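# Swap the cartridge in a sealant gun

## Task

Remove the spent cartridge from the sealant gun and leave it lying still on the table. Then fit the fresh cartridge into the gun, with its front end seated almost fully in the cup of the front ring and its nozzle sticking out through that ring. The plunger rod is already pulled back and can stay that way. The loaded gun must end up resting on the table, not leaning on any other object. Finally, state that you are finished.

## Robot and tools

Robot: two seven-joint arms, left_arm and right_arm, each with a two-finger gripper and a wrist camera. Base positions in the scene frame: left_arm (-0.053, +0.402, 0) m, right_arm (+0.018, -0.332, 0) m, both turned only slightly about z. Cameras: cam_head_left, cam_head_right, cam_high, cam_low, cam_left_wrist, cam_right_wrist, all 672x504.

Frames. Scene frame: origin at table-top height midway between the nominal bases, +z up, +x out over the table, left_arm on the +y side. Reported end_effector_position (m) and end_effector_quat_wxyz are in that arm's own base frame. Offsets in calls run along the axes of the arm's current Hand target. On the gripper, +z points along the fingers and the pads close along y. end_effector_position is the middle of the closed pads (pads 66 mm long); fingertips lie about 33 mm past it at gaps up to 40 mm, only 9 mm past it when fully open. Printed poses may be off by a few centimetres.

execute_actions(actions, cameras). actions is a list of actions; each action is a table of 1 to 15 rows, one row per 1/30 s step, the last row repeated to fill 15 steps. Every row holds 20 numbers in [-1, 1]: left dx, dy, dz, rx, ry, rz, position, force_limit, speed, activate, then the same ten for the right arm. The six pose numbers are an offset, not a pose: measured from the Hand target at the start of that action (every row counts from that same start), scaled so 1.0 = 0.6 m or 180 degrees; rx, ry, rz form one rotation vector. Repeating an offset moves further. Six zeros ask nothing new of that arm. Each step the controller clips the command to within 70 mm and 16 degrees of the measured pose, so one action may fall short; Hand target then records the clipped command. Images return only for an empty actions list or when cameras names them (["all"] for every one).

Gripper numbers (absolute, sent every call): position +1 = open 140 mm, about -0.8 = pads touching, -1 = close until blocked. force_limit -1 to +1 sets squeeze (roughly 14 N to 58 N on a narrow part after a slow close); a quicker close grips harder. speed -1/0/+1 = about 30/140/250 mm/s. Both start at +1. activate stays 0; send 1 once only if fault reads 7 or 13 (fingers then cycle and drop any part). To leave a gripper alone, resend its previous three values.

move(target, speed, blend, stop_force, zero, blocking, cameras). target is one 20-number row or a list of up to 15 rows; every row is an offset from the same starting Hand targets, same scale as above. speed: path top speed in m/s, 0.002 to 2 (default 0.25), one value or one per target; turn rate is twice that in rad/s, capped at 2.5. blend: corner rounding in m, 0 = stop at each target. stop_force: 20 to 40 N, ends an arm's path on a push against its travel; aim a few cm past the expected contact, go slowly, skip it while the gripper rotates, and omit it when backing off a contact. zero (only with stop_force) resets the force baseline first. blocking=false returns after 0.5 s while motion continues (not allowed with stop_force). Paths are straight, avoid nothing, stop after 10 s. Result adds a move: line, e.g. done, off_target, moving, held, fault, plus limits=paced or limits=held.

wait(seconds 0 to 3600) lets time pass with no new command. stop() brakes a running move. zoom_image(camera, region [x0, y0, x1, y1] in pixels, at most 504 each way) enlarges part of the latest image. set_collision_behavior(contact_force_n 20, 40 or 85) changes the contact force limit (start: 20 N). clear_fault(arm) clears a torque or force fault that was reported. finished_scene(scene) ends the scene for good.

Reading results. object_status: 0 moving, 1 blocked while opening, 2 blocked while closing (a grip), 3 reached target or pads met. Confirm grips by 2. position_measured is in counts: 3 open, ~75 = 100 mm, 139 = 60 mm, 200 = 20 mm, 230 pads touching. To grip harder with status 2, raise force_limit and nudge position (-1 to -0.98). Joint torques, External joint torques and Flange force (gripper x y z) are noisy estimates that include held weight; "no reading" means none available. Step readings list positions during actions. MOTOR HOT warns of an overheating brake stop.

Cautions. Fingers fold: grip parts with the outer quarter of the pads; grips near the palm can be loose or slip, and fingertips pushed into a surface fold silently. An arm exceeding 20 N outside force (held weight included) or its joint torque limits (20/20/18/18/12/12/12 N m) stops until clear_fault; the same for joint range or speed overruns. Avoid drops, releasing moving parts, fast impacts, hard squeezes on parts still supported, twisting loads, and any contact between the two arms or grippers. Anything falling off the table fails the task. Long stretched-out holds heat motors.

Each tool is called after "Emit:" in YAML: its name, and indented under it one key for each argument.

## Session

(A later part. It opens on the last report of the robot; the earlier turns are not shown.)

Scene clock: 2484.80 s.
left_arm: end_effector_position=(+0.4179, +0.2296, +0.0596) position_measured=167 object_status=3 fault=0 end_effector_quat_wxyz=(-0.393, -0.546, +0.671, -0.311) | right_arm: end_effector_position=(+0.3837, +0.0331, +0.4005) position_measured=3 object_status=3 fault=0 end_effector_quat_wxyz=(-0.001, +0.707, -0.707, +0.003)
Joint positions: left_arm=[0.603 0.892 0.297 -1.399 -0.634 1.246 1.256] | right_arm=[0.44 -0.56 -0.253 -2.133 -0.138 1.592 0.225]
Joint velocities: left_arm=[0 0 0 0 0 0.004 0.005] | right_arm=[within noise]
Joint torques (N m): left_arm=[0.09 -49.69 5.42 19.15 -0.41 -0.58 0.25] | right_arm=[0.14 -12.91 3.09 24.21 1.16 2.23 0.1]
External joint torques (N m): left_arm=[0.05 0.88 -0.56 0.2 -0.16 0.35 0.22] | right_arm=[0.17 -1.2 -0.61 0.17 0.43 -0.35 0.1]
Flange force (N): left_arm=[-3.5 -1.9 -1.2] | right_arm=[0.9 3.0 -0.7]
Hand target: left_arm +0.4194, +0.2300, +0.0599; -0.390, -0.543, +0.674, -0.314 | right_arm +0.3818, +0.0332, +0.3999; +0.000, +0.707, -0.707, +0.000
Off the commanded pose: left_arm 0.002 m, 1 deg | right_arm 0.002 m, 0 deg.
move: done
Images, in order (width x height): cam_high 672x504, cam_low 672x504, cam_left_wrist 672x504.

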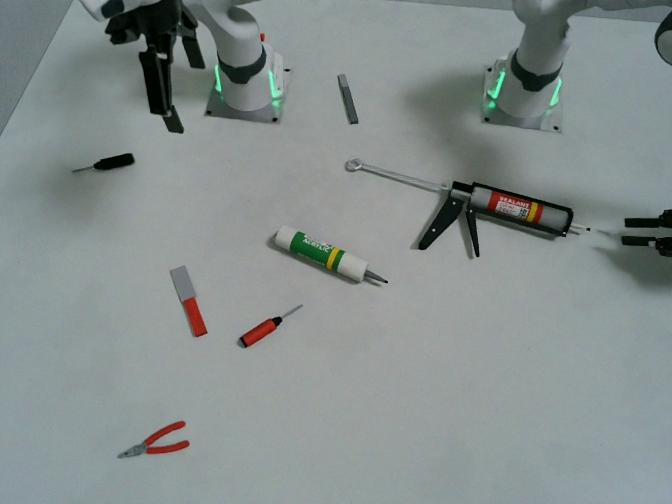

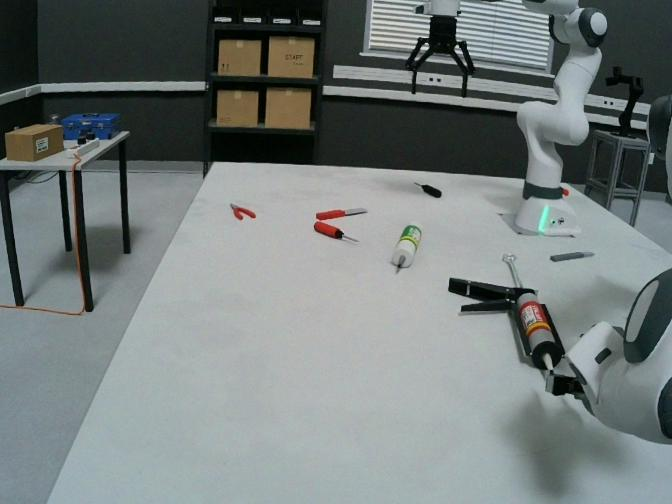

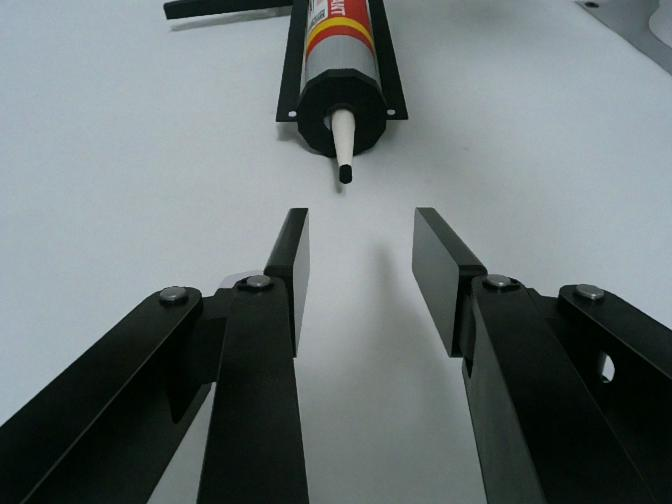

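Emit:
move:
  target:
    - [0.1443, 0, -0.0833, 0, -0.3333, 0, -0.3, -1, -1, 0, 0, 0, 0, 0, 0, 0, 1, 1, 1, 0]
  speed: 0.15

Emit:
move:
  target:
    - [0.415, 0, 0, 0, 0, 0, -0.3, -1, -1, 0, 0, 0, 0, 0, 0, 0, 1, 1, 1, 0]
    - [0.415, 0, 0, 0, -0.25, 0, 1, -1, 0, 0, 0, 0, 0, 0, 0, 0, 1, 1, 1, 0]
    - [0.415, 0, 0.05, 0, -0.25, 0, 1, -1, 0, 0, 0, 0, 0, 0, 0, 0, 1, 1, 1, 0]
  speed: 0.15
  cameras: ["cam_left_wrist", "cam_low", "cam_high"]

Scene clock: 2702.03 s.
left_arm: end_effector_position=(+0.4191, +0.2294, +0.1593) position_measured=167 object_status=3 fault=0 end_effector_quat_wxyz=(-0.002, -0.625, +0.781, -0.001) | right_arm: end_effector_position=(+0.3837, +0.0331, +0.4005) position_measured=3 object_status=3 fault=0 end_effector_quat_wxyz=(-0.001, +0.707, -0.707, +0.003)
Joint positions: left_arm=[0.072 -0.141 0.425 -2.383 0.071 2.249 0.669] | right_arm=[0.44 -0.56 -0.253 -2.133 -0.138 1.592 0.225]
Joint velocities: left_arm=[0.001 0 0 -0.001 0 -0.001 -0.008] | right_arm=[within noise]
Joint torques (N m): left_arm=[0.18 -22.26 -2.44 22.53 1.15 2.75 -0.12] | right_arm=[0.13 -12.97 3.1 24.22 1.16 2.19 0.12]
External joint torques (N m): left_arm=[0.14 0.82 -0.68 -0.4 0.56 0.25 -0.13] | right_arm=[0.17 -1.42 -0.58 0.31 0.43 -0.37 0.12]
Flange force (N): left_arm=[0.7 -0.5 1.9] | right_arm=[0.9 3.3 -1.0]
Hand target: left_arm +0.4194, +0.2301, +0.1599; +0.000, -0.627, +0.779, +0.000 | right_arm +0.3818, +0.0332, +0.3999; +0.000, +0.707, -0.707, +0.000
Off the commanded pose: left_arm 0.001 m, 0 deg | right_arm 0.002 m, 0 deg.
move: done

Scene clock: 2710.27 s.
left_arm: end_effector_position=(+0.3656, -0.0123, +0.1300) position_measured=3 object_status=3 fault=0 end_effector_quat_wxyz=(+0.296, -0.576, +0.722, +0.243) | right_arm: end_effector_position=(+0.3837, +0.0331, +0.4005) position_measured=3 object_status=3 fault=0 end_effector_quat_wxyz=(-0.001, +0.707, -0.707, +0.003)
Joint positions: left_arm=[0.614 -0.492 -1.205 -2.712 0.377 2.24 -0.542] | right_arm=[0.44 -0.56 -0.253 -2.133 -0.138 1.592 0.225]
Joint velocities: left_arm=[-0.001 0 0 -0.001 0 0.002 -0.006] | right_arm=[within noise]
Joint torques (N m): left_arm=[0.19 -1.45 9.88 18.04 0.06 1.11 -0.11] | right_arm=[0.15 -12.91 3.11 24.17 1.16 2.23 0.03]
External joint torques (N m): left_arm=[0.11 0.06 -0.45 0.62 -0.38 0.21 -0.09] | right_arm=[0.19 -1.35 -0.57 0.28 0.44 -0.33 0.03]
Flange force (N): left_arm=[2.7 -3.2 0.3] | right_arm=[1.0 3.1 -0.9]
Hand target: left_arm +0.3665, -0.0132, +0.1301; +0.298, -0.580, +0.719, +0.240 | right_arm +0.3818, +0.0332, +0.3999; +0.000, +0.707, -0.707, +0.000
Off the commanded pose: left_arm 0.001 m, 1 deg | right_arm 0.002 m, 0 deg.
move: done
Images, in order (width x height): cam_high 672x504, cam_low 672x504, cam_left_wrist 672x504.

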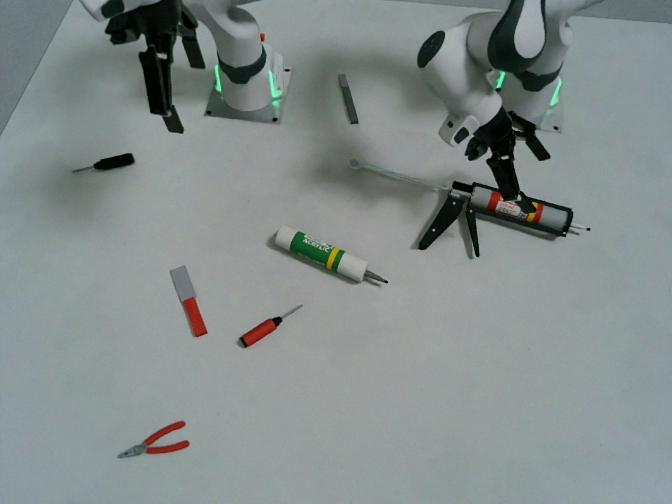

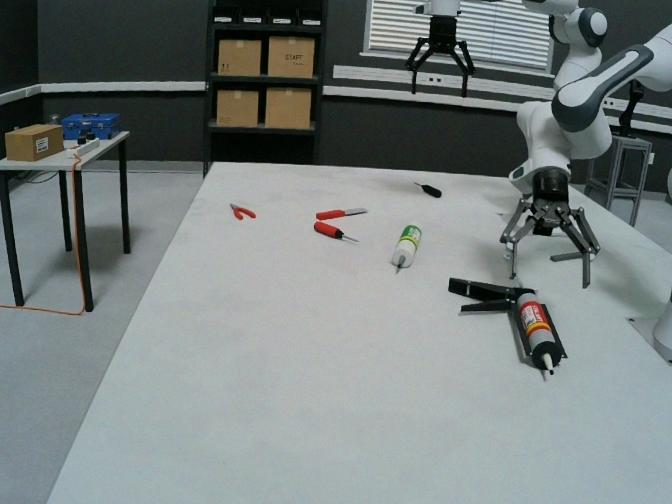

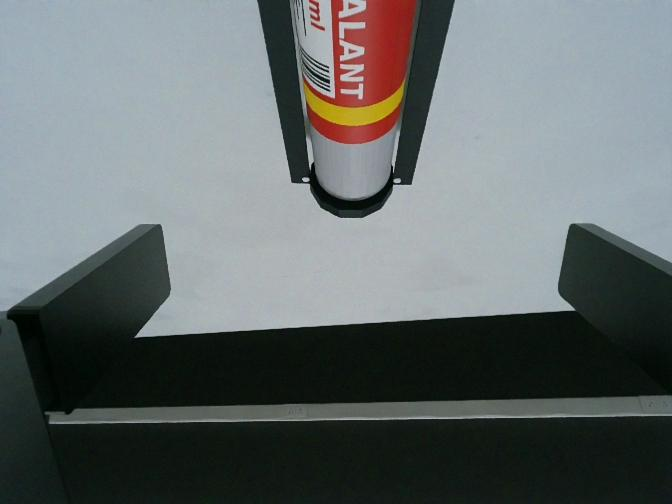

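Emit:
zoom_image:
  camera: "cam_left_wrist"
  region: [290, 130, 415, 225]

Emit:
zoom_image:
  camera: "cam_left_wrist"
  region: [320, 160, 385, 225]

Emit:
zoom_image:
  camera: "cam_low"
  region: [515, 325, 575, 385]

Scaled by 4.032.

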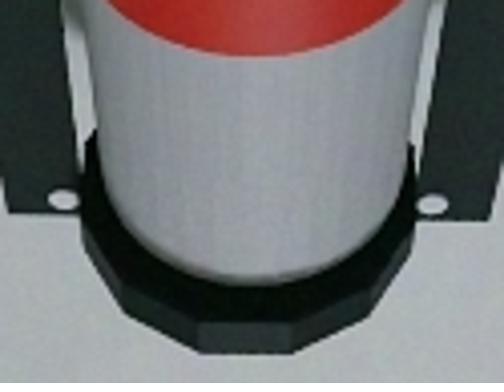

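Scaled by 7.754.

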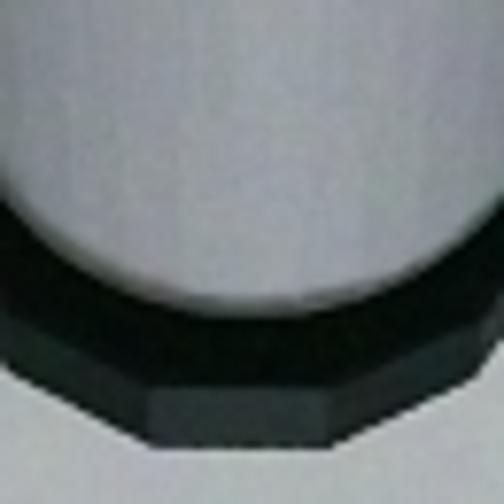

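Scaled by 8.400.

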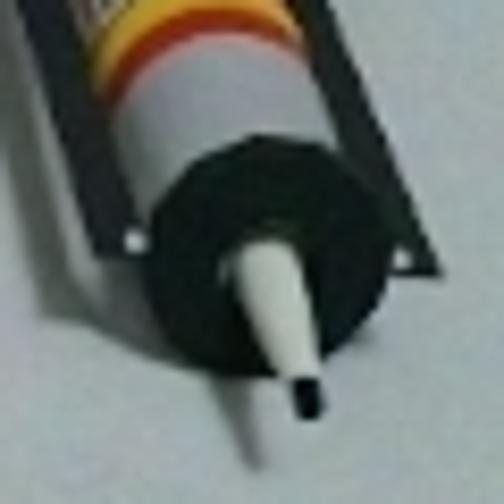

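Emit:
zoom_image:
  camera: "cam_left_wrist"
  region: [295, 120, 355, 180]

Emit:
zoom_image:
  camera: "cam_left_wrist"
  region: [360, 120, 420, 180]

Scaled by 8.400.

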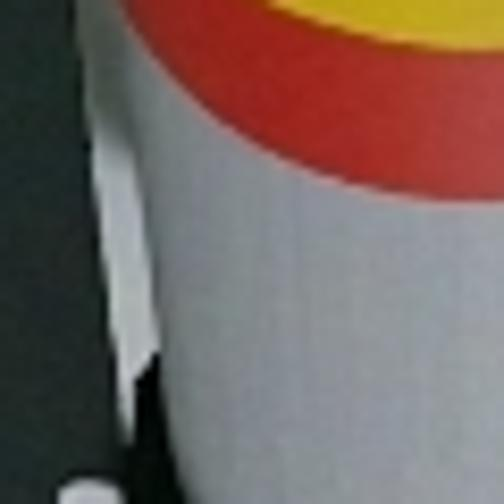

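Scaled by 8.400.

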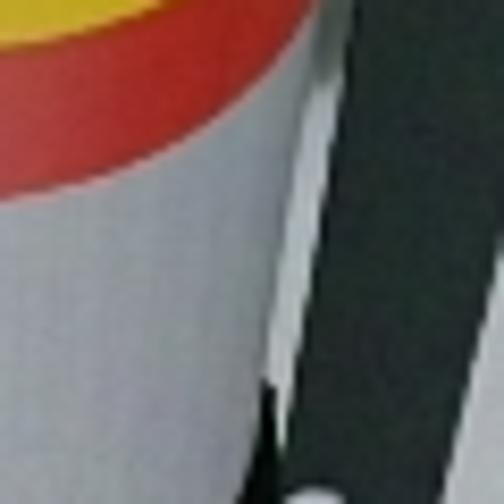

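Emit:
execute_actions:
  actions: []
  cameras: ["cam_left_wrist", "cam_high"]

Scene clock: 2837.77 s.
left_arm: end_effector_position=(+0.3657, -0.0123, +0.1300) position_measured=3 object_status=3 fault=0 end_effector_quat_wxyz=(+0.297, -0.577, +0.722, +0.243) | right_arm: end_effector_position=(+0.3837, +0.0331, +0.4005) position_measured=3 object_status=3 fault=0 end_effector_quat_wxyz=(-0.001, +0.707, -0.707, +0.003)
Joint positions: left_arm=[0.614 -0.492 -1.205 -2.712 0.377 2.24 -0.543] | right_arm=[0.44 -0.56 -0.253 -2.133 -0.138 1.592 0.225]
Joint velocities: within noise
Joint torques (N m): left_arm=[0.19 -1.4 9.85 18.11 0.06 1.1 -0.14] | right_arm=[0.16 -12.89 3.16 24.18 1.16 2.2 0.09]
External joint torques (N m): left_arm=[0.19 0.11 -0.38 0.76 -0.39 0.19 -0.12] | right_arm=[0.13 -1.31 -0.61 0.23 0.42 -0.37 0.09]
Flange force (N): left_arm=[2.9 -4.0 0.3] | right_arm=[1.0 3.2 -0.8]
Hand target: left_arm +0.3665, -0.0132, +0.1301; +0.298, -0.580, +0.719, +0.240 | right_arm +0.3818, +0.0332, +0.3999; +0.000, +0.707, -0.707, +0.000
Tool commands: left_gripper/position=+1.0 left_gripper/force_limit=-1.0 left_gripper/speed=+0.0 left_gripper/activate=+0.0 right_gripper/position=+1.0 right_gripper/force_limit=+1.0 right_gripper/speed=+1.0 right_gripper/activate=+0.0
Off the commanded pose: left_arm 0.001 m, 1 deg | right_arm 0.002 m, 0 deg.
Images, in order (width x height): cam_high 672x504, cam_left_wrist 672x504.

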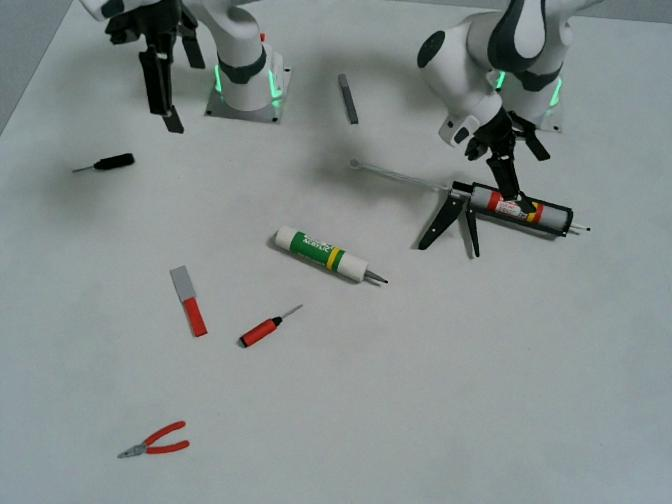

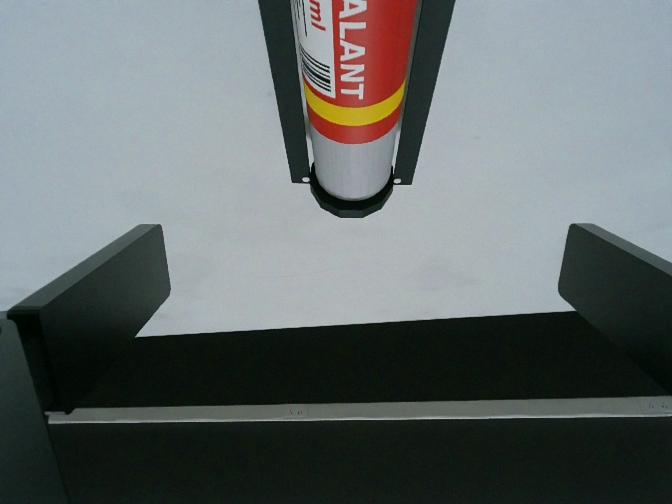

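Emit:
zoom_image:
  camera: "cam_left_wrist"
  region: [270, 100, 440, 230]

Emit:
zoom_image:
  camera: "cam_high"
  region: [430, 160, 610, 270]

Scaled by 2.965.

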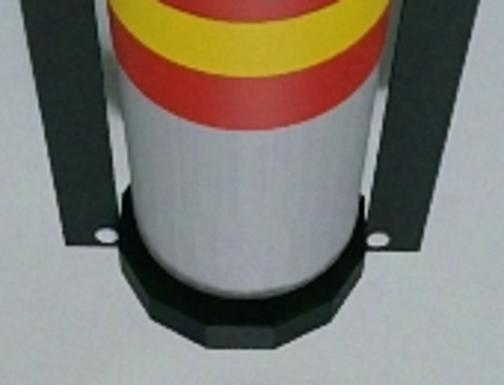

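Scaled by 2.800.

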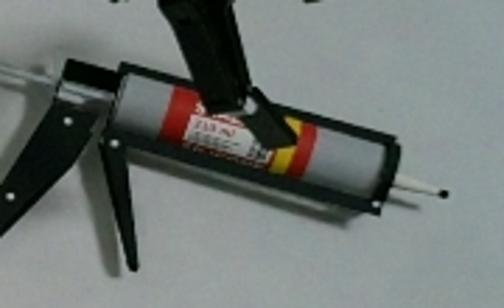

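Emit:
zoom_image:
  camera: "cam_high"
  region: [260, 210, 400, 300]

Emit:
zoom_image:
  camera: "cam_high"
  region: [460, 170, 600, 260]

Scaled by 3.600.

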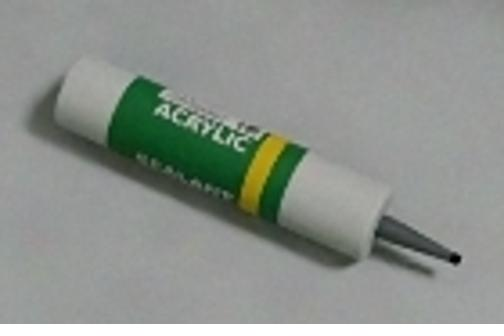

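Scaled by 3.600.

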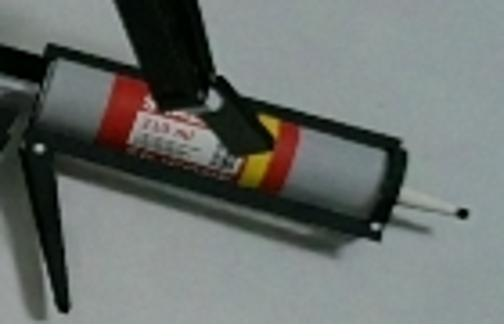

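Emit:
move:
  target:
    - [-0.1247, 0.0002, 0.1957, 0, 0.25, 0, 1, -1, 0, 0, 0, 0, 0, 0, 0, 0, 1, 1, 1, 0]
    - [-0.08, 0.0002, 0.2405, 0, 0.25, 0, -0.45, -1, 0, 0, 0, 0, 0, 0, 0, 0, 1, 1, 1, 0]
  speed: 0.12
  cameras: ["cam_left_wrist"]

Scene clock: 2938.23 s.
left_arm: end_effector_position=(+0.3944, +0.1197, +0.0621) position_measured=186 object_status=0 fault=0 end_effector_quat_wxyz=(-0.001, -0.629, +0.777, +0.001) | right_arm: end_effector_position=(+0.3837, +0.0331, +0.4005) position_measured=3 object_status=3 fault=0 end_effector_quat_wxyz=(-0.001, +0.707, -0.707, +0.003)
Joint positions: left_arm=[0.212 -0.117 0.085 -2.678 0.02 2.558 0.489] | right_arm=[0.44 -0.56 -0.253 -2.133 -0.138 1.592 0.225]
Joint torques (N m): left_arm=[-0.52 -20.91 -0.27 20.05 -0.03 2.77 0.29] | right_arm=[0.2 -12.94 3.16 24.17 1.15 2.2 0.08]
External joint torques (N m): left_arm=[-0.57 2.05 0.03 0.68 -0.44 0.23 0.29] | right_arm=[0.19 -1.36 -0.57 0.24 0.42 -0.36 0.08]
Flange force (N): left_arm=[-3.8 -7.1 6.2] | right_arm=[0.9 3.3 -0.8]
Hand target: left_arm +0.3952, +0.1196, +0.0619; +0.000, -0.627, +0.779, +0.000 | right_arm +0.3818, +0.0332, +0.3999; +0.000, +0.707, -0.707, +0.000
Off the commanded pose: left_arm 0.001 m, 0 deg | right_arm 0.002 m, 0 deg.
move: done

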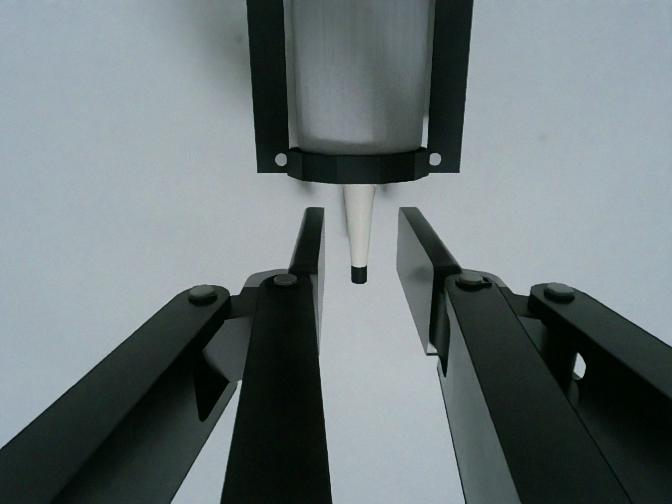

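Emit:
move:
  target: [0, 0, 0, 0, 0, 0, -0.45, -1, 0, 0, -0.5022, -0.1778, 0.4915, 0, 0, 0.111, 1, 1, 1, 0]
  speed: 0.25
  cameras: ["cam_right_wrist", "cam_left_wrist"]

Scene clock: 2981.20 s.
left_arm: end_effector_position=(+0.3944, +0.1197, +0.0621) position_measured=186 object_status=3 fault=0 end_effector_quat_wxyz=(-0.001, -0.629, +0.777, +0.001) | right_arm: end_effector_position=(+0.4871, +0.3333, +0.1047) position_measured=3 object_status=3 fault=0 end_effector_quat_wxyz=(-0.002, -0.575, +0.818, +0.001)
Joint positions: left_arm=[0.212 -0.117 0.085 -2.678 0.02 2.558 0.489] | right_arm=[0.606 0.263 -0.007 -2.034 0.004 2.292 0.942]
Joint velocities: left_arm=[within noise] | right_arm=[0 -0.001 -0.001 0 0 0 0.006]
Joint torques (N m): left_arm=[-0.58 -20.89 -0.25 20.04 -0.03 2.78 0.28] | right_arm=[0.61 -39.09 -0.74 23.09 0.28 2.71 0.19]
External joint torques (N m): left_arm=[-0.65 1.98 0.02 0.76 -0.44 0.26 0.28] | right_arm=[0.73 -0.11 -0.8 0.67 -0.29 0.24 0.19]
Flange force (N): left_arm=[-3.7 -7.2 6.0] | right_arm=[-2.1 -0.6 -0.1]
Hand target: left_arm +0.3952, +0.1196, +0.0619; +0.000, -0.627, +0.779, +0.000 | right_arm +0.4886, +0.3343, +0.1047; +0.000, -0.574, +0.819, -0.001
Off the commanded pose: left_arm 0.001 m, 0 deg | right_arm 0.002 m, 0 deg.
move: done
Images, in order (width x height): cam_left_wrist 672x504, cam_right_wrist 672x504.

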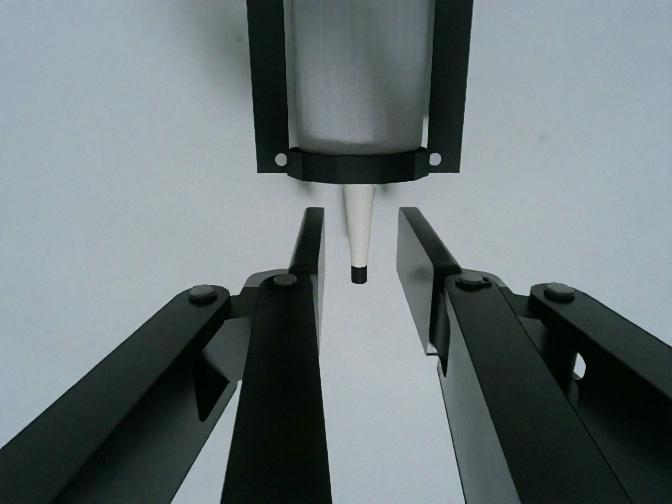

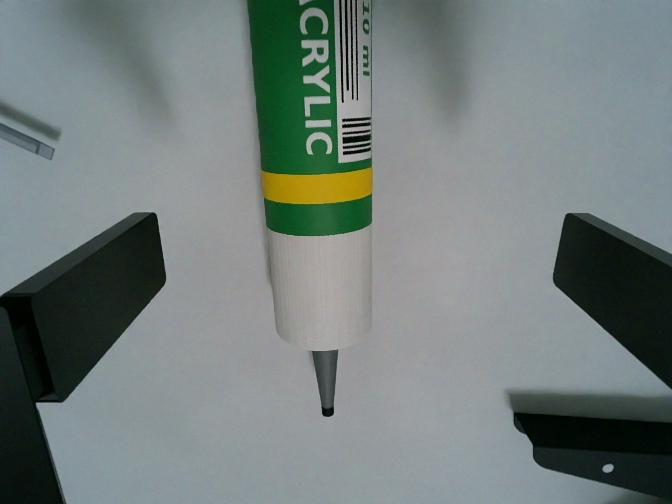

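Emit:
move:
  target:
    - [0, 0, 0.0308, 0, 0, 0, -0.45, -1, -1, 0, 0, 0, 0, 0, 0, 0, 1, 1, 1, 0]
    - [0, 0, 0.0308, 0, 0, 0, -1, -1, -1, 0, 0, 0, 0, 0, 0, 0, 1, 1, 1, 0]
  speed: 0.06
  cameras: ["cam_left_wrist"]

Scene clock: 3025.17 s.
left_arm: end_effector_position=(+0.3948, +0.1200, +0.0439) position_measured=215 object_status=0 fault=0 end_effector_quat_wxyz=(+0.000, -0.629, +0.777, +0.001) | right_arm: end_effector_position=(+0.4872, +0.3333, +0.1047) position_measured=3 object_status=3 fault=0 end_effector_quat_wxyz=(-0.002, -0.574, +0.819, +0.001)
Joint positions: left_arm=[0.211 -0.066 0.085 -2.684 0.013 2.616 0.495] | right_arm=[0.606 0.263 -0.007 -2.034 0.004 2.292 0.944]
Joint torques (N m): left_arm=[-0.58 -21.83 -0.24 18.79 -0.05 2.78 0.28] | right_arm=[0.38 -39.07 -0.41 23.14 0.28 2.69 0.26]
External joint torques (N m): left_arm=[-0.64 2.07 -0.1 0.27 -0.42 0.24 0.28] | right_arm=[0.39 0.13 -0.58 0.56 -0.29 0.2 0.26]
Flange force (N): left_arm=[-2.8 -5.8 6.9] | right_arm=[-2.2 -0.8 0.2]
Hand target: left_arm +0.3952, +0.1196, +0.0434; +0.000, -0.627, +0.779, +0.000 | right_arm +0.4886, +0.3343, +0.1047; +0.000, -0.574, +0.819, -0.001
Off the commanded pose: left_arm 0.001 m, 0 deg | right_arm 0.002 m, 0 deg.
move: done

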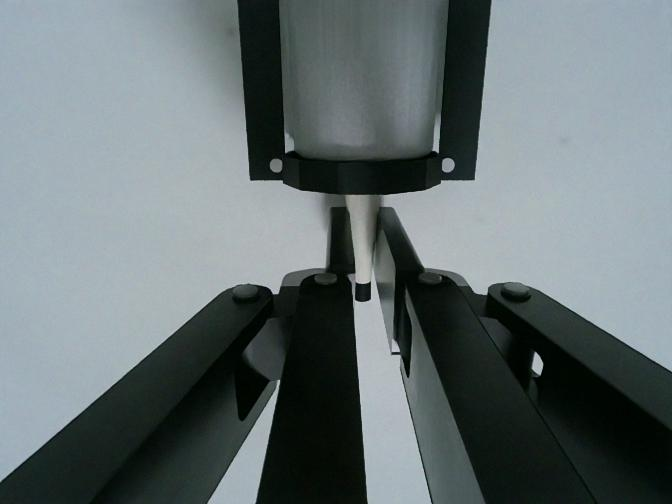

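Emit:
zoom_image:
  camera: "cam_left_wrist"
  region: [230, 120, 490, 310]

Scaled by 1.938.

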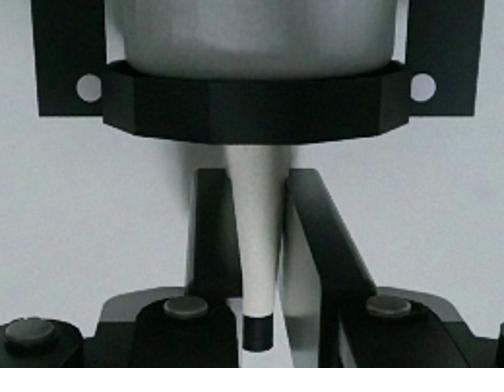

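Emit:
move:
  target: [0, 0, -0.0025, 0, 0, 0, -1, -1, -1, 0, 0, 0, 0, 0, 0, 0, 1, 1, 1, 0]
  speed: 0.02
  cameras: ["cam_left_wrist"]

Emit:
zoom_image:
  camera: "cam_left_wrist"
  region: [230, 120, 490, 310]

Emit:
move:
  target: [-0.005, 0, 0, 0, 0, 0, -1, -1, -1, 0, 0, 0, 0, 0, 0, 0, 1, 1, 1, 0]
  speed: 0.02
  cameras: ["cam_left_wrist"]

Emit:
zoom_image:
  camera: "cam_left_wrist"
  region: [230, 120, 490, 310]

Scene clock: 3036.60 s.
left_arm: end_effector_position=(+0.3949, +0.1200, +0.0440) position_measured=215 object_status=2 fault=0 end_effector_quat_wxyz=(+0.000, -0.629, +0.777, +0.001) | right_arm: end_effector_position=(+0.4872, +0.3333, +0.1047) position_measured=3 object_status=3 fault=0 end_effector_quat_wxyz=(-0.002, -0.574, +0.819, +0.001)
Joint positions: left_arm=[0.211 -0.066 0.085 -2.684 0.013 2.616 0.495] | right_arm=[0.606 0.263 -0.007 -2.034 0.004 2.292 0.944]
Joint torques (N m): left_arm=[-0.46 -23.51 -0.33 19.06 0.09 2.46 0.25] | right_arm=[0.41 -39.1 -0.42 23.15 0.25 2.68 0.25]
External joint torques (N m): left_arm=[-0.46 0.35 -0.13 0.55 -0.28 -0.08 0.25] | right_arm=[0.28 0.21 -0.71 0.55 -0.33 0.19 0.25]
Flange force (N): left_arm=[-1.3 -2.6 0.8] | right_arm=[-2.3 -1.1 0.3]
Hand target: left_arm +0.3952, +0.1196, +0.0449; +0.000, -0.627, +0.779, +0.000 | right_arm +0.4886, +0.3343, +0.1047; +0.000, -0.574, +0.819, -0.001
Off the commanded pose: left_arm 0.001 m, 0 deg | right_arm 0.002 m, 0 deg.
move: done

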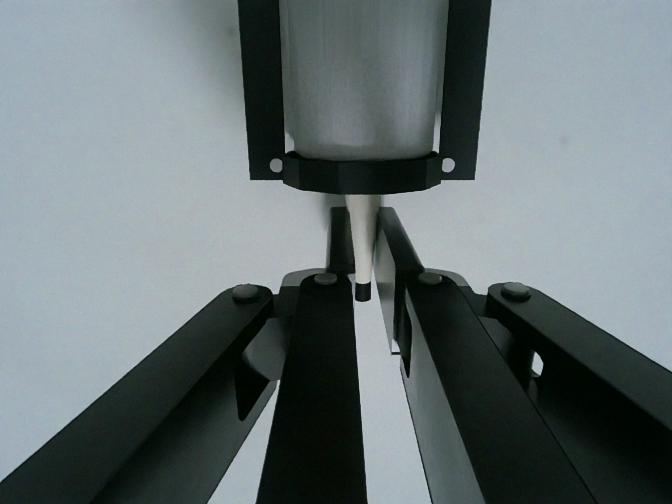

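Scaled by 1.938.

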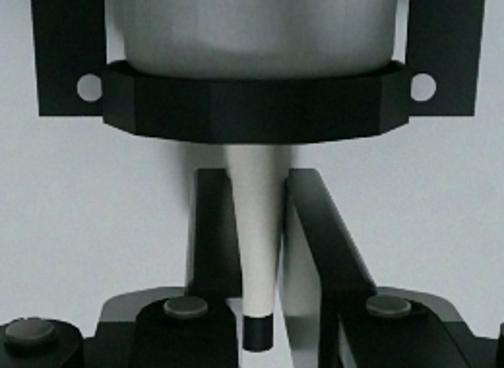

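Scene clock: 3037.10 s.
left_arm: end_effector_position=(+0.3954, +0.1210, +0.0444) position_measured=215 object_status=2 fault=0 end_effector_quat_wxyz=(+0.000, -0.628, +0.778, +0.001) | right_arm: end_effector_position=(+0.4872, +0.3333, +0.1047) position_measured=3 object_status=3 fault=0 end_effector_quat_wxyz=(-0.002, -0.574, +0.819, +0.001)
Joint positions: left_arm=[0.211 -0.066 0.087 -2.681 0.013 2.614 0.499] | right_arm=[0.606 0.263 -0.007 -2.034 0.004 2.292 0.944]
Joint velocities: left_arm=[-0.001 0 0.002 -0.001 0.001 -0.001 0.006] | right_arm=[within noise]
Joint torques (N m): left_arm=[0.29 -22.64 0.39 20.14 0.08 2.65 0.34] | right_arm=[0.42 -39.03 -0.49 23.15 0.26 2.69 0.29]
External joint torques (N m): left_arm=[0.3 1.25 0.61 1.61 -0.3 0.12 0.34] | right_arm=[0.25 0.18 -0.82 0.58 -0.32 0.21 0.29]
Flange force (N): left_arm=[-5.8 -6.5 3.7] | right_arm=[-2.2 -1.1 0.3]
Hand target: left_arm +0.3959, +0.1225, +0.0449; +0.000, -0.627, +0.779, +0.000 | right_arm +0.4886, +0.3343, +0.1047; +0.000, -0.574, +0.819, -0.001
Off the commanded pose: left_arm 0.002 m, 0 deg | right_arm 0.002 m, 0 deg.
move: done

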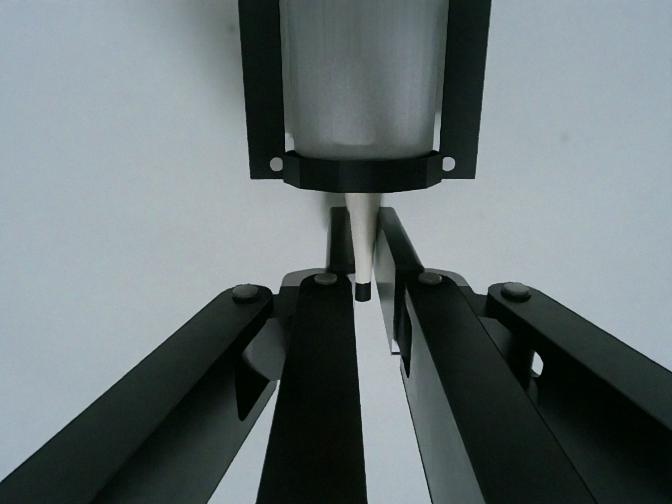

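Scaled by 1.938.

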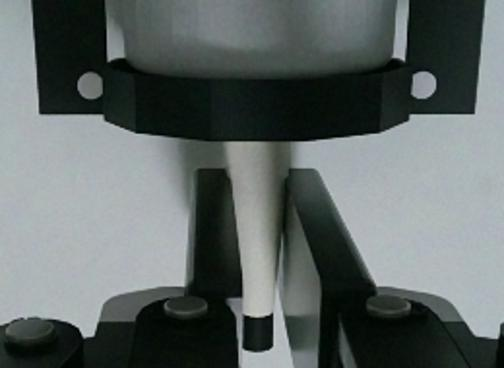

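Emit:
move:
  target: [0, 0, -0.0025, 0, 0, 0, -1, -1, -1, 0, 0, 0, 0, 0, 0, 0, 1, 1, 1, 0]
  speed: 0.02
  cameras: ["cam_left_wrist"]

Emit:
zoom_image:
  camera: "cam_left_wrist"
  region: [230, 120, 490, 310]

Emit:
move:
  target: [-0.005, 0, 0, 0, 0, 0, -1, -1, -1, 0, 0, 0, 0, 0, 0, 0, 1, 1, 1, 0]
  speed: 0.02
  cameras: ["cam_left_wrist"]

Emit:
zoom_image:
  camera: "cam_left_wrist"
  region: [230, 120, 490, 310]

Scene clock: 3046.47 s.
left_arm: end_effector_position=(+0.3948, +0.1211, +0.0448) position_measured=215 object_status=2 fault=0 end_effector_quat_wxyz=(-0.001, -0.628, +0.778, +0.001) | right_arm: end_effector_position=(+0.4872, +0.3333, +0.1047) position_measured=3 object_status=3 fault=0 end_effector_quat_wxyz=(-0.002, -0.574, +0.819, +0.001)
Joint positions: left_arm=[0.211 -0.066 0.088 -2.68 0.013 2.61 0.5] | right_arm=[0.606 0.263 -0.007 -2.034 0.004 2.292 0.944]
Joint torques (N m): left_arm=[0.22 -23.84 0.56 19.9 0.23 2.63 0.26] | right_arm=[0.38 -39.05 -0.4 23.1 0.27 2.7 0.31]
External joint torques (N m): left_arm=[0.16 0 0.7 1.4 -0.14 0.12 0.26] | right_arm=[0.25 0.03 -0.68 0.63 -0.3 0.23 0.31]
Flange force (N): left_arm=[-3.7 -3.1 0.1] | right_arm=[-2.1 -0.9 0.1]
Hand target: left_arm +0.3959, +0.1225, +0.0464; +0.000, -0.627, +0.779, +0.000 | right_arm +0.4886, +0.3343, +0.1047; +0.000, -0.574, +0.819, -0.001
Off the commanded pose: left_arm 0.002 m, 0 deg | right_arm 0.002 m, 0 deg.
move: done

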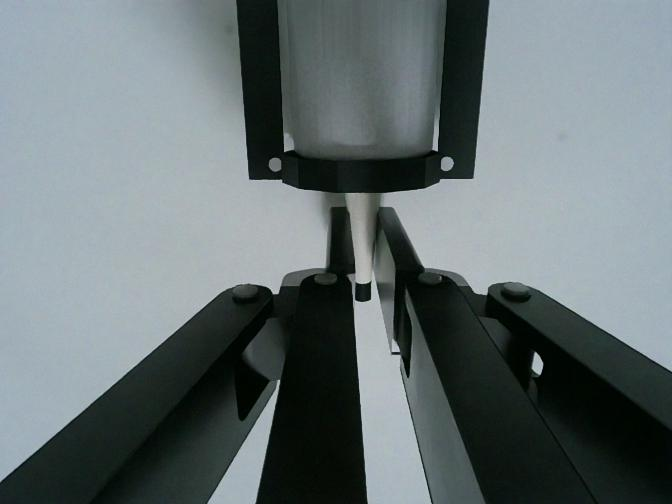

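Scaled by 1.938.

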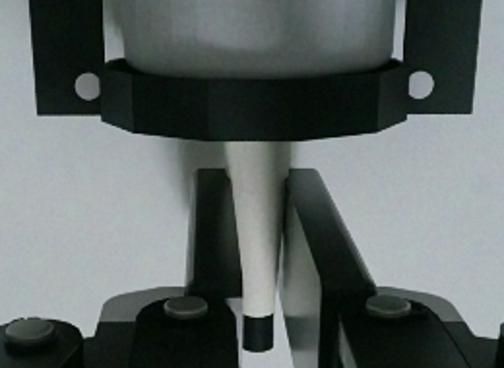

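Scene clock: 3046.97 s.
left_arm: end_effector_position=(+0.3960, +0.1238, +0.0459) position_measured=215 object_status=2 fault=0 end_effector_quat_wxyz=(-0.001, -0.629, +0.778, +0.001) | right_arm: end_effector_position=(+0.4872, +0.3333, +0.1047) position_measured=3 object_status=3 fault=0 end_effector_quat_wxyz=(-0.002, -0.574, +0.819, +0.001)
Joint positions: left_arm=[0.213 -0.066 0.092 -2.676 0.013 2.609 0.505] | right_arm=[0.606 0.263 -0.007 -2.034 0.004 2.292 0.944]
Joint velocities: left_arm=[0.001 0 0.001 0.001 -0.001 -0.001 0.006] | right_arm=[within noise]
Joint torques (N m): left_arm=[0.36 -22.62 0.81 20.28 0.24 2.72 0.28] | right_arm=[0.42 -39.03 -0.39 23.12 0.27 2.71 0.26]
External joint torques (N m): left_arm=[0.32 1.39 0.99 1.65 -0.13 0.19 0.28] | right_arm=[0.62 0.02 -0.38 0.63 -0.3 0.23 0.26]
Flange force (N): left_arm=[-6.3 -6.6 4.1] | right_arm=[-2.4 -0.5 0.1]
Hand target: left_arm +0.3965, +0.1255, +0.0464; +0.000, -0.627, +0.779, +0.000 | right_arm +0.4886, +0.3343, +0.1047; +0.000, -0.574, +0.819, -0.001
Off the commanded pose: left_arm 0.002 m, 0 deg | right_arm 0.002 m, 0 deg.
move: done

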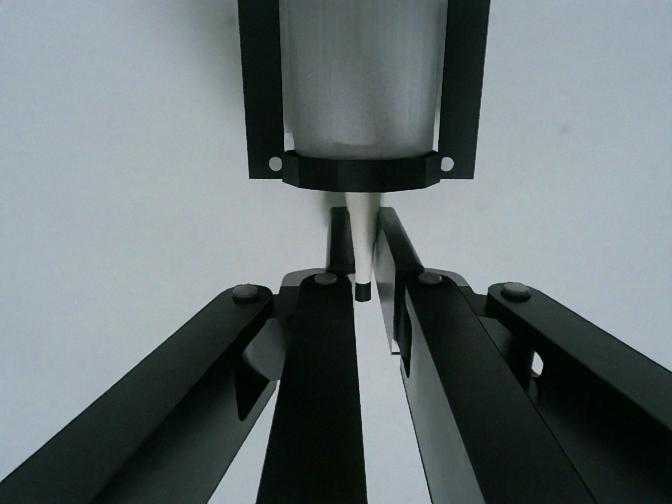

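Scaled by 1.938.

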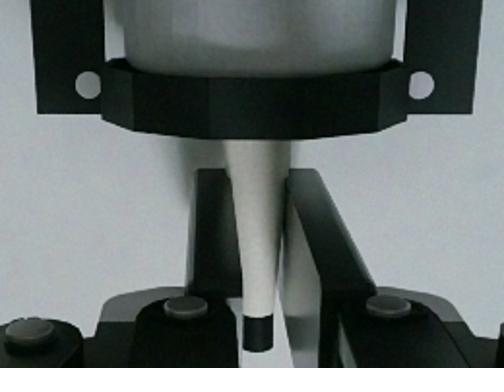

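Emit:
move:
  target:
    - [0.0035, 0, -0.0025, 0, 0, 0, -1, -1, -1, 0, 0, 0, 0, 0, 0, 0, 1, 1, 1, 0]
    - [-0.005, 0, -0.0025, 0, 0, 0, -1, -1, -1, 0, 0, 0, 0, 0, 0, 0, 1, 1, 1, 0]
  speed: 0.02
  cameras: ["cam_left_wrist"]

Emit:
zoom_image:
  camera: "cam_left_wrist"
  region: [230, 120, 490, 310]

Emit:
move:
  target:
    - [0.0035, 0, -0.0025, 0, 0, 0, -1, -1, -1, 0, 0, 0, 0, 0, 0, 0, 1, 1, 1, 0]
    - [-0.005, 0, -0.0025, 0, 0, 0, -1, -1, -1, 0, 0, 0, 0, 0, 0, 0, 1, 1, 1, 0]
  speed: 0.02
  cameras: ["cam_left_wrist"]

Emit:
zoom_image:
  camera: "cam_left_wrist"
  region: [230, 120, 490, 310]

Scene clock: 3065.50 s.
left_arm: end_effector_position=(+0.3966, +0.1267, +0.0474) position_measured=215 object_status=2 fault=0 end_effector_quat_wxyz=(-0.001, -0.629, +0.778, +0.000) | right_arm: end_effector_position=(+0.4872, +0.3333, +0.1047) position_measured=3 object_status=3 fault=0 end_effector_quat_wxyz=(-0.002, -0.574, +0.819, +0.001)
Joint positions: left_arm=[0.214 -0.066 0.097 -2.671 0.013 2.603 0.51] | right_arm=[0.606 0.263 -0.007 -2.034 0.004 2.292 0.944]
Joint velocities: left_arm=[0 0.001 0 -0.001 0 0 0.006] | right_arm=[within noise]
Joint torques (N m): left_arm=[0.45 -22.97 1.01 20.41 0.36 2.66 0.24] | right_arm=[0.37 -39.04 -0.44 23.13 0.27 2.7 0.25]
External joint torques (N m): left_arm=[0.47 1.02 1.25 1.77 -0.02 0.14 0.24] | right_arm=[0.19 0.14 -0.79 0.58 -0.3 0.22 0.25]
Flange force (N): left_arm=[-6.4 -5.8 2.8] | right_arm=[-2.1 -1.2 0.3]
Hand target: left_arm +0.3971, +0.1284, +0.0479; +0.000, -0.627, +0.779, +0.000 | right_arm +0.4886, +0.3343, +0.1047; +0.000, -0.574, +0.819, -0.001
Off the commanded pose: left_arm 0.002 m, 0 deg | right_arm 0.002 m, 0 deg.
move: done

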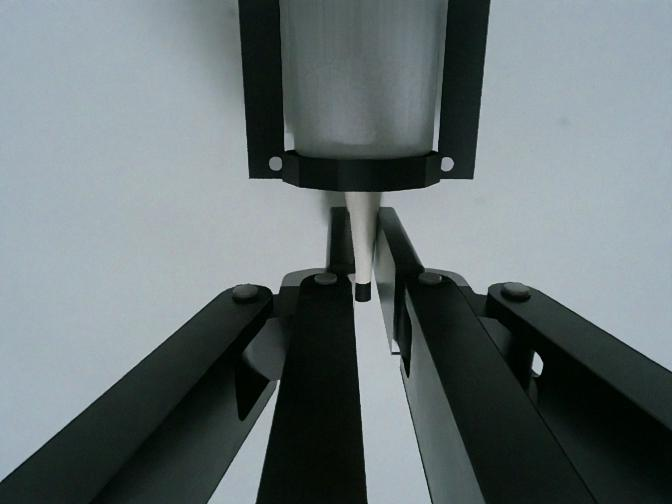

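Scaled by 1.938.

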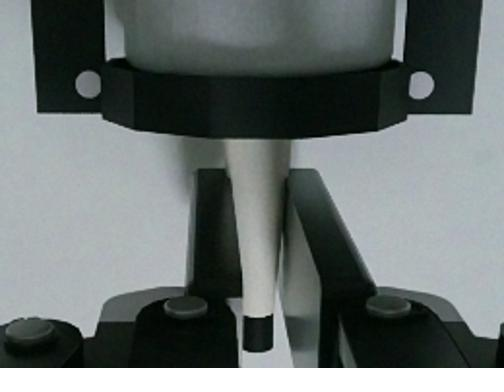

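Scene clock: 3066.50 s.
left_arm: end_effector_position=(+0.3972, +0.1295, +0.0488) position_measured=215 object_status=2 fault=0 end_effector_quat_wxyz=(-0.001, -0.629, +0.777, +0.000) | right_arm: end_effector_position=(+0.4872, +0.3333, +0.1047) position_measured=3 object_status=3 fault=0 end_effector_quat_wxyz=(-0.002, -0.574, +0.819, +0.001)
Joint positions: left_arm=[0.216 -0.066 0.101 -2.665 0.013 2.597 0.516] | right_arm=[0.606 0.263 -0.007 -2.034 0.004 2.292 0.944]
Joint velocities: left_arm=[0 0.001 0 0.001 0 -0.002 0.005] | right_arm=[within noise]
Joint torques (N m): left_arm=[0.46 -22.7 0.82 20.29 0.48 2.67 0.26] | right_arm=[0.33 -39.12 -0.46 23.12 0.27 2.68 0.24]
External joint torques (N m): left_arm=[0.54 1.38 1.12 1.51 0.08 0.15 0.26] | right_arm=[0.43 0.17 -0.55 0.5 -0.31 0.19 0.24]
Flange force (N): left_arm=[-6.5 -5.9 3.8] | right_arm=[-2.1 -0.7 0.3]
Hand target: left_arm +0.3978, +0.1313, +0.0494; +0.000, -0.627, +0.779, +0.000 | right_arm +0.4886, +0.3343, +0.1047; +0.000, -0.574, +0.819, -0.001
Off the commanded pose: left_arm 0.002 m, 0 deg | right_arm 0.002 m, 0 deg.
move: done

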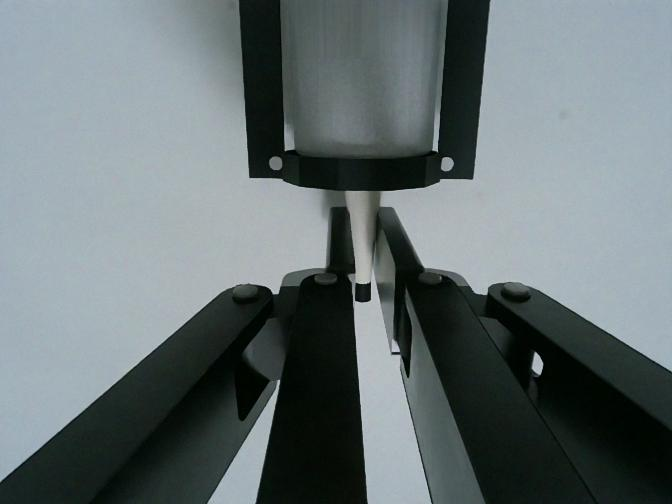

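Scaled by 1.938.

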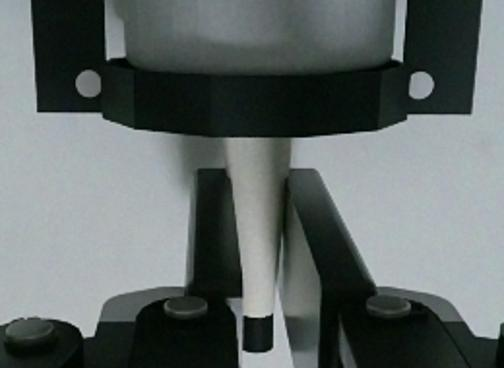

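Emit:
move:
  target:
    - [0.003, 0, 0.0083, 0, 0, 0, -1, -1, -1, 0, 0, 0, 0, 0, 0, 0, 1, 1, 1, 0]
    - [0.010, 0, 0.0083, 0, 0, 0, -1, -1, -1, 0, 0, 0, 0, 0, 0, 0, 1, 1, 1, 0]
  speed: 0.02
  cameras: ["cam_left_wrist"]

Emit:
zoom_image:
  camera: "cam_left_wrist"
  region: [230, 120, 490, 310]

Scene clock: 3112.67 s.
left_arm: end_effector_position=(+0.3956, +0.1274, +0.0440) position_measured=215 object_status=2 fault=0 end_effector_quat_wxyz=(-0.001, -0.627, +0.779, +0.001) | right_arm: end_effector_position=(+0.4872, +0.3333, +0.1047) position_measured=3 object_status=3 fault=0 end_effector_quat_wxyz=(-0.002, -0.574, +0.819, +0.001)
Joint positions: left_arm=[0.213 -0.058 0.099 -2.672 0.013 2.612 0.518] | right_arm=[0.606 0.263 -0.007 -2.034 0.004 2.292 0.944]
Joint torques (N m): left_arm=[-1.41 -23.78 -1.26 17.64 0.02 2.64 0] | right_arm=[0.41 -39.03 -0.44 23.12 0.24 2.71 0.26]
External joint torques (N m): left_arm=[-1.43 0.34 -1.09 -0.86 -0.35 0.12 0] | right_arm=[0.3 0.02 -0.71 0.65 -0.33 0.24 0.26]
Flange force (N): left_arm=[3.5 -0.2 1.9] | right_arm=[-2.1 -1.0 0.1]
Hand target: left_arm +0.3965, +0.1255, +0.0444; +0.000, -0.627, +0.779, +0.000 | right_arm +0.4886, +0.3343, +0.1047; +0.000, -0.574, +0.819, -0.001
Off the commanded pose: left_arm 0.002 m, 0 deg | right_arm 0.002 m, 0 deg.
move: done

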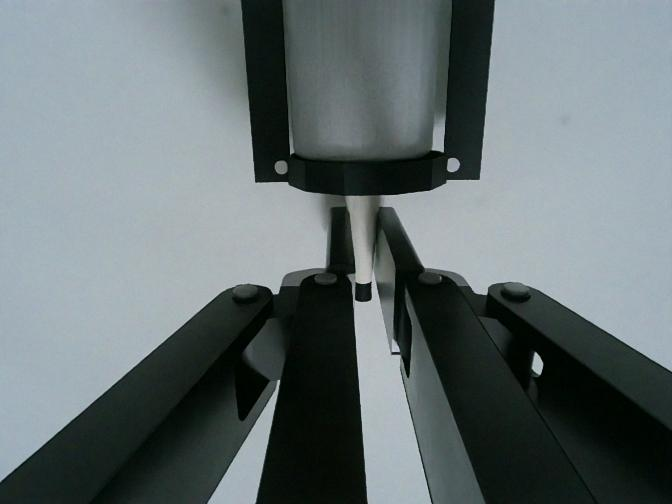

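Scaled by 1.938.

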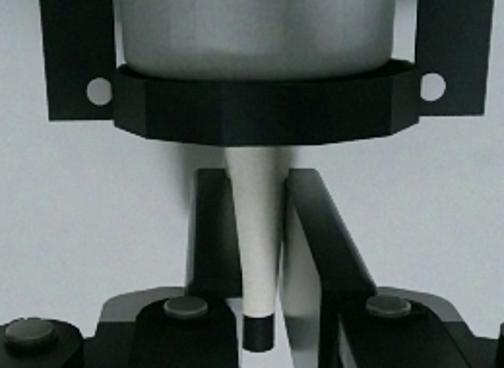

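Emit:
move:
  target: [0.004, 0, -0.006, 0, 0, 0, -1, -1, -1, 0, 0, 0, 0, 0, 0, 0, 1, 1, 1, 0]
  speed: 0.02
  cameras: ["cam_left_wrist"]

Emit:
zoom_image:
  camera: "cam_left_wrist"
  region: [230, 120, 490, 310]

Scene clock: 3126.00 s.
left_arm: end_effector_position=(+0.3968, +0.1253, +0.0479) position_measured=215 object_status=2 fault=0 end_effector_quat_wxyz=(+0.001, -0.626, +0.780, -0.001) | right_arm: end_effector_position=(+0.4872, +0.3333, +0.1047) position_measured=3 object_status=3 fault=0 end_effector_quat_wxyz=(-0.002, -0.574, +0.819, +0.001)
Joint positions: left_arm=[0.212 -0.071 0.096 -2.675 0.013 2.608 0.515] | right_arm=[0.606 0.263 -0.007 -2.034 0.004 2.292 0.944]
Joint velocities: left_arm=[0.001 0 -0.001 -0.002 0 -0.005 -0.006] | right_arm=[within noise]
Joint torques (N m): left_arm=[-1.24 -23.45 -1.48 18.29 0.3 2.29 -0.1] | right_arm=[0.42 -39.05 -0.46 23.17 0.26 2.69 0.24]
External joint torques (N m): left_arm=[-1.24 0.42 -1.25 -0.47 -0.08 -0.26 -0.1] | right_arm=[0.48 0.12 -0.58 0.63 -0.31 0.21 0.24]
Flange force (N): left_arm=[2.9 -1.5 0.6] | right_arm=[-2.5 -0.9 0.2]
Hand target: left_arm +0.3960, +0.1231, +0.0480; +0.000, -0.627, +0.779, +0.000 | right_arm +0.4886, +0.3343, +0.1047; +0.000, -0.574, +0.819, -0.001
Off the commanded pose: left_arm 0.002 m, 0 deg | right_arm 0.002 m, 0 deg.
move: done

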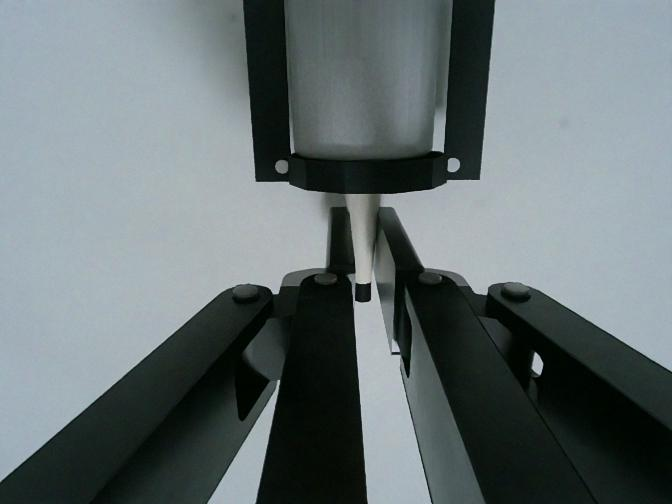

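Scaled by 1.938.

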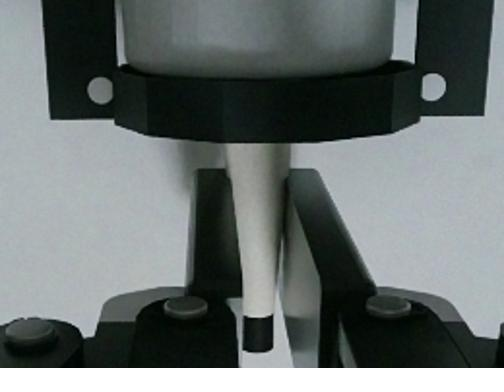

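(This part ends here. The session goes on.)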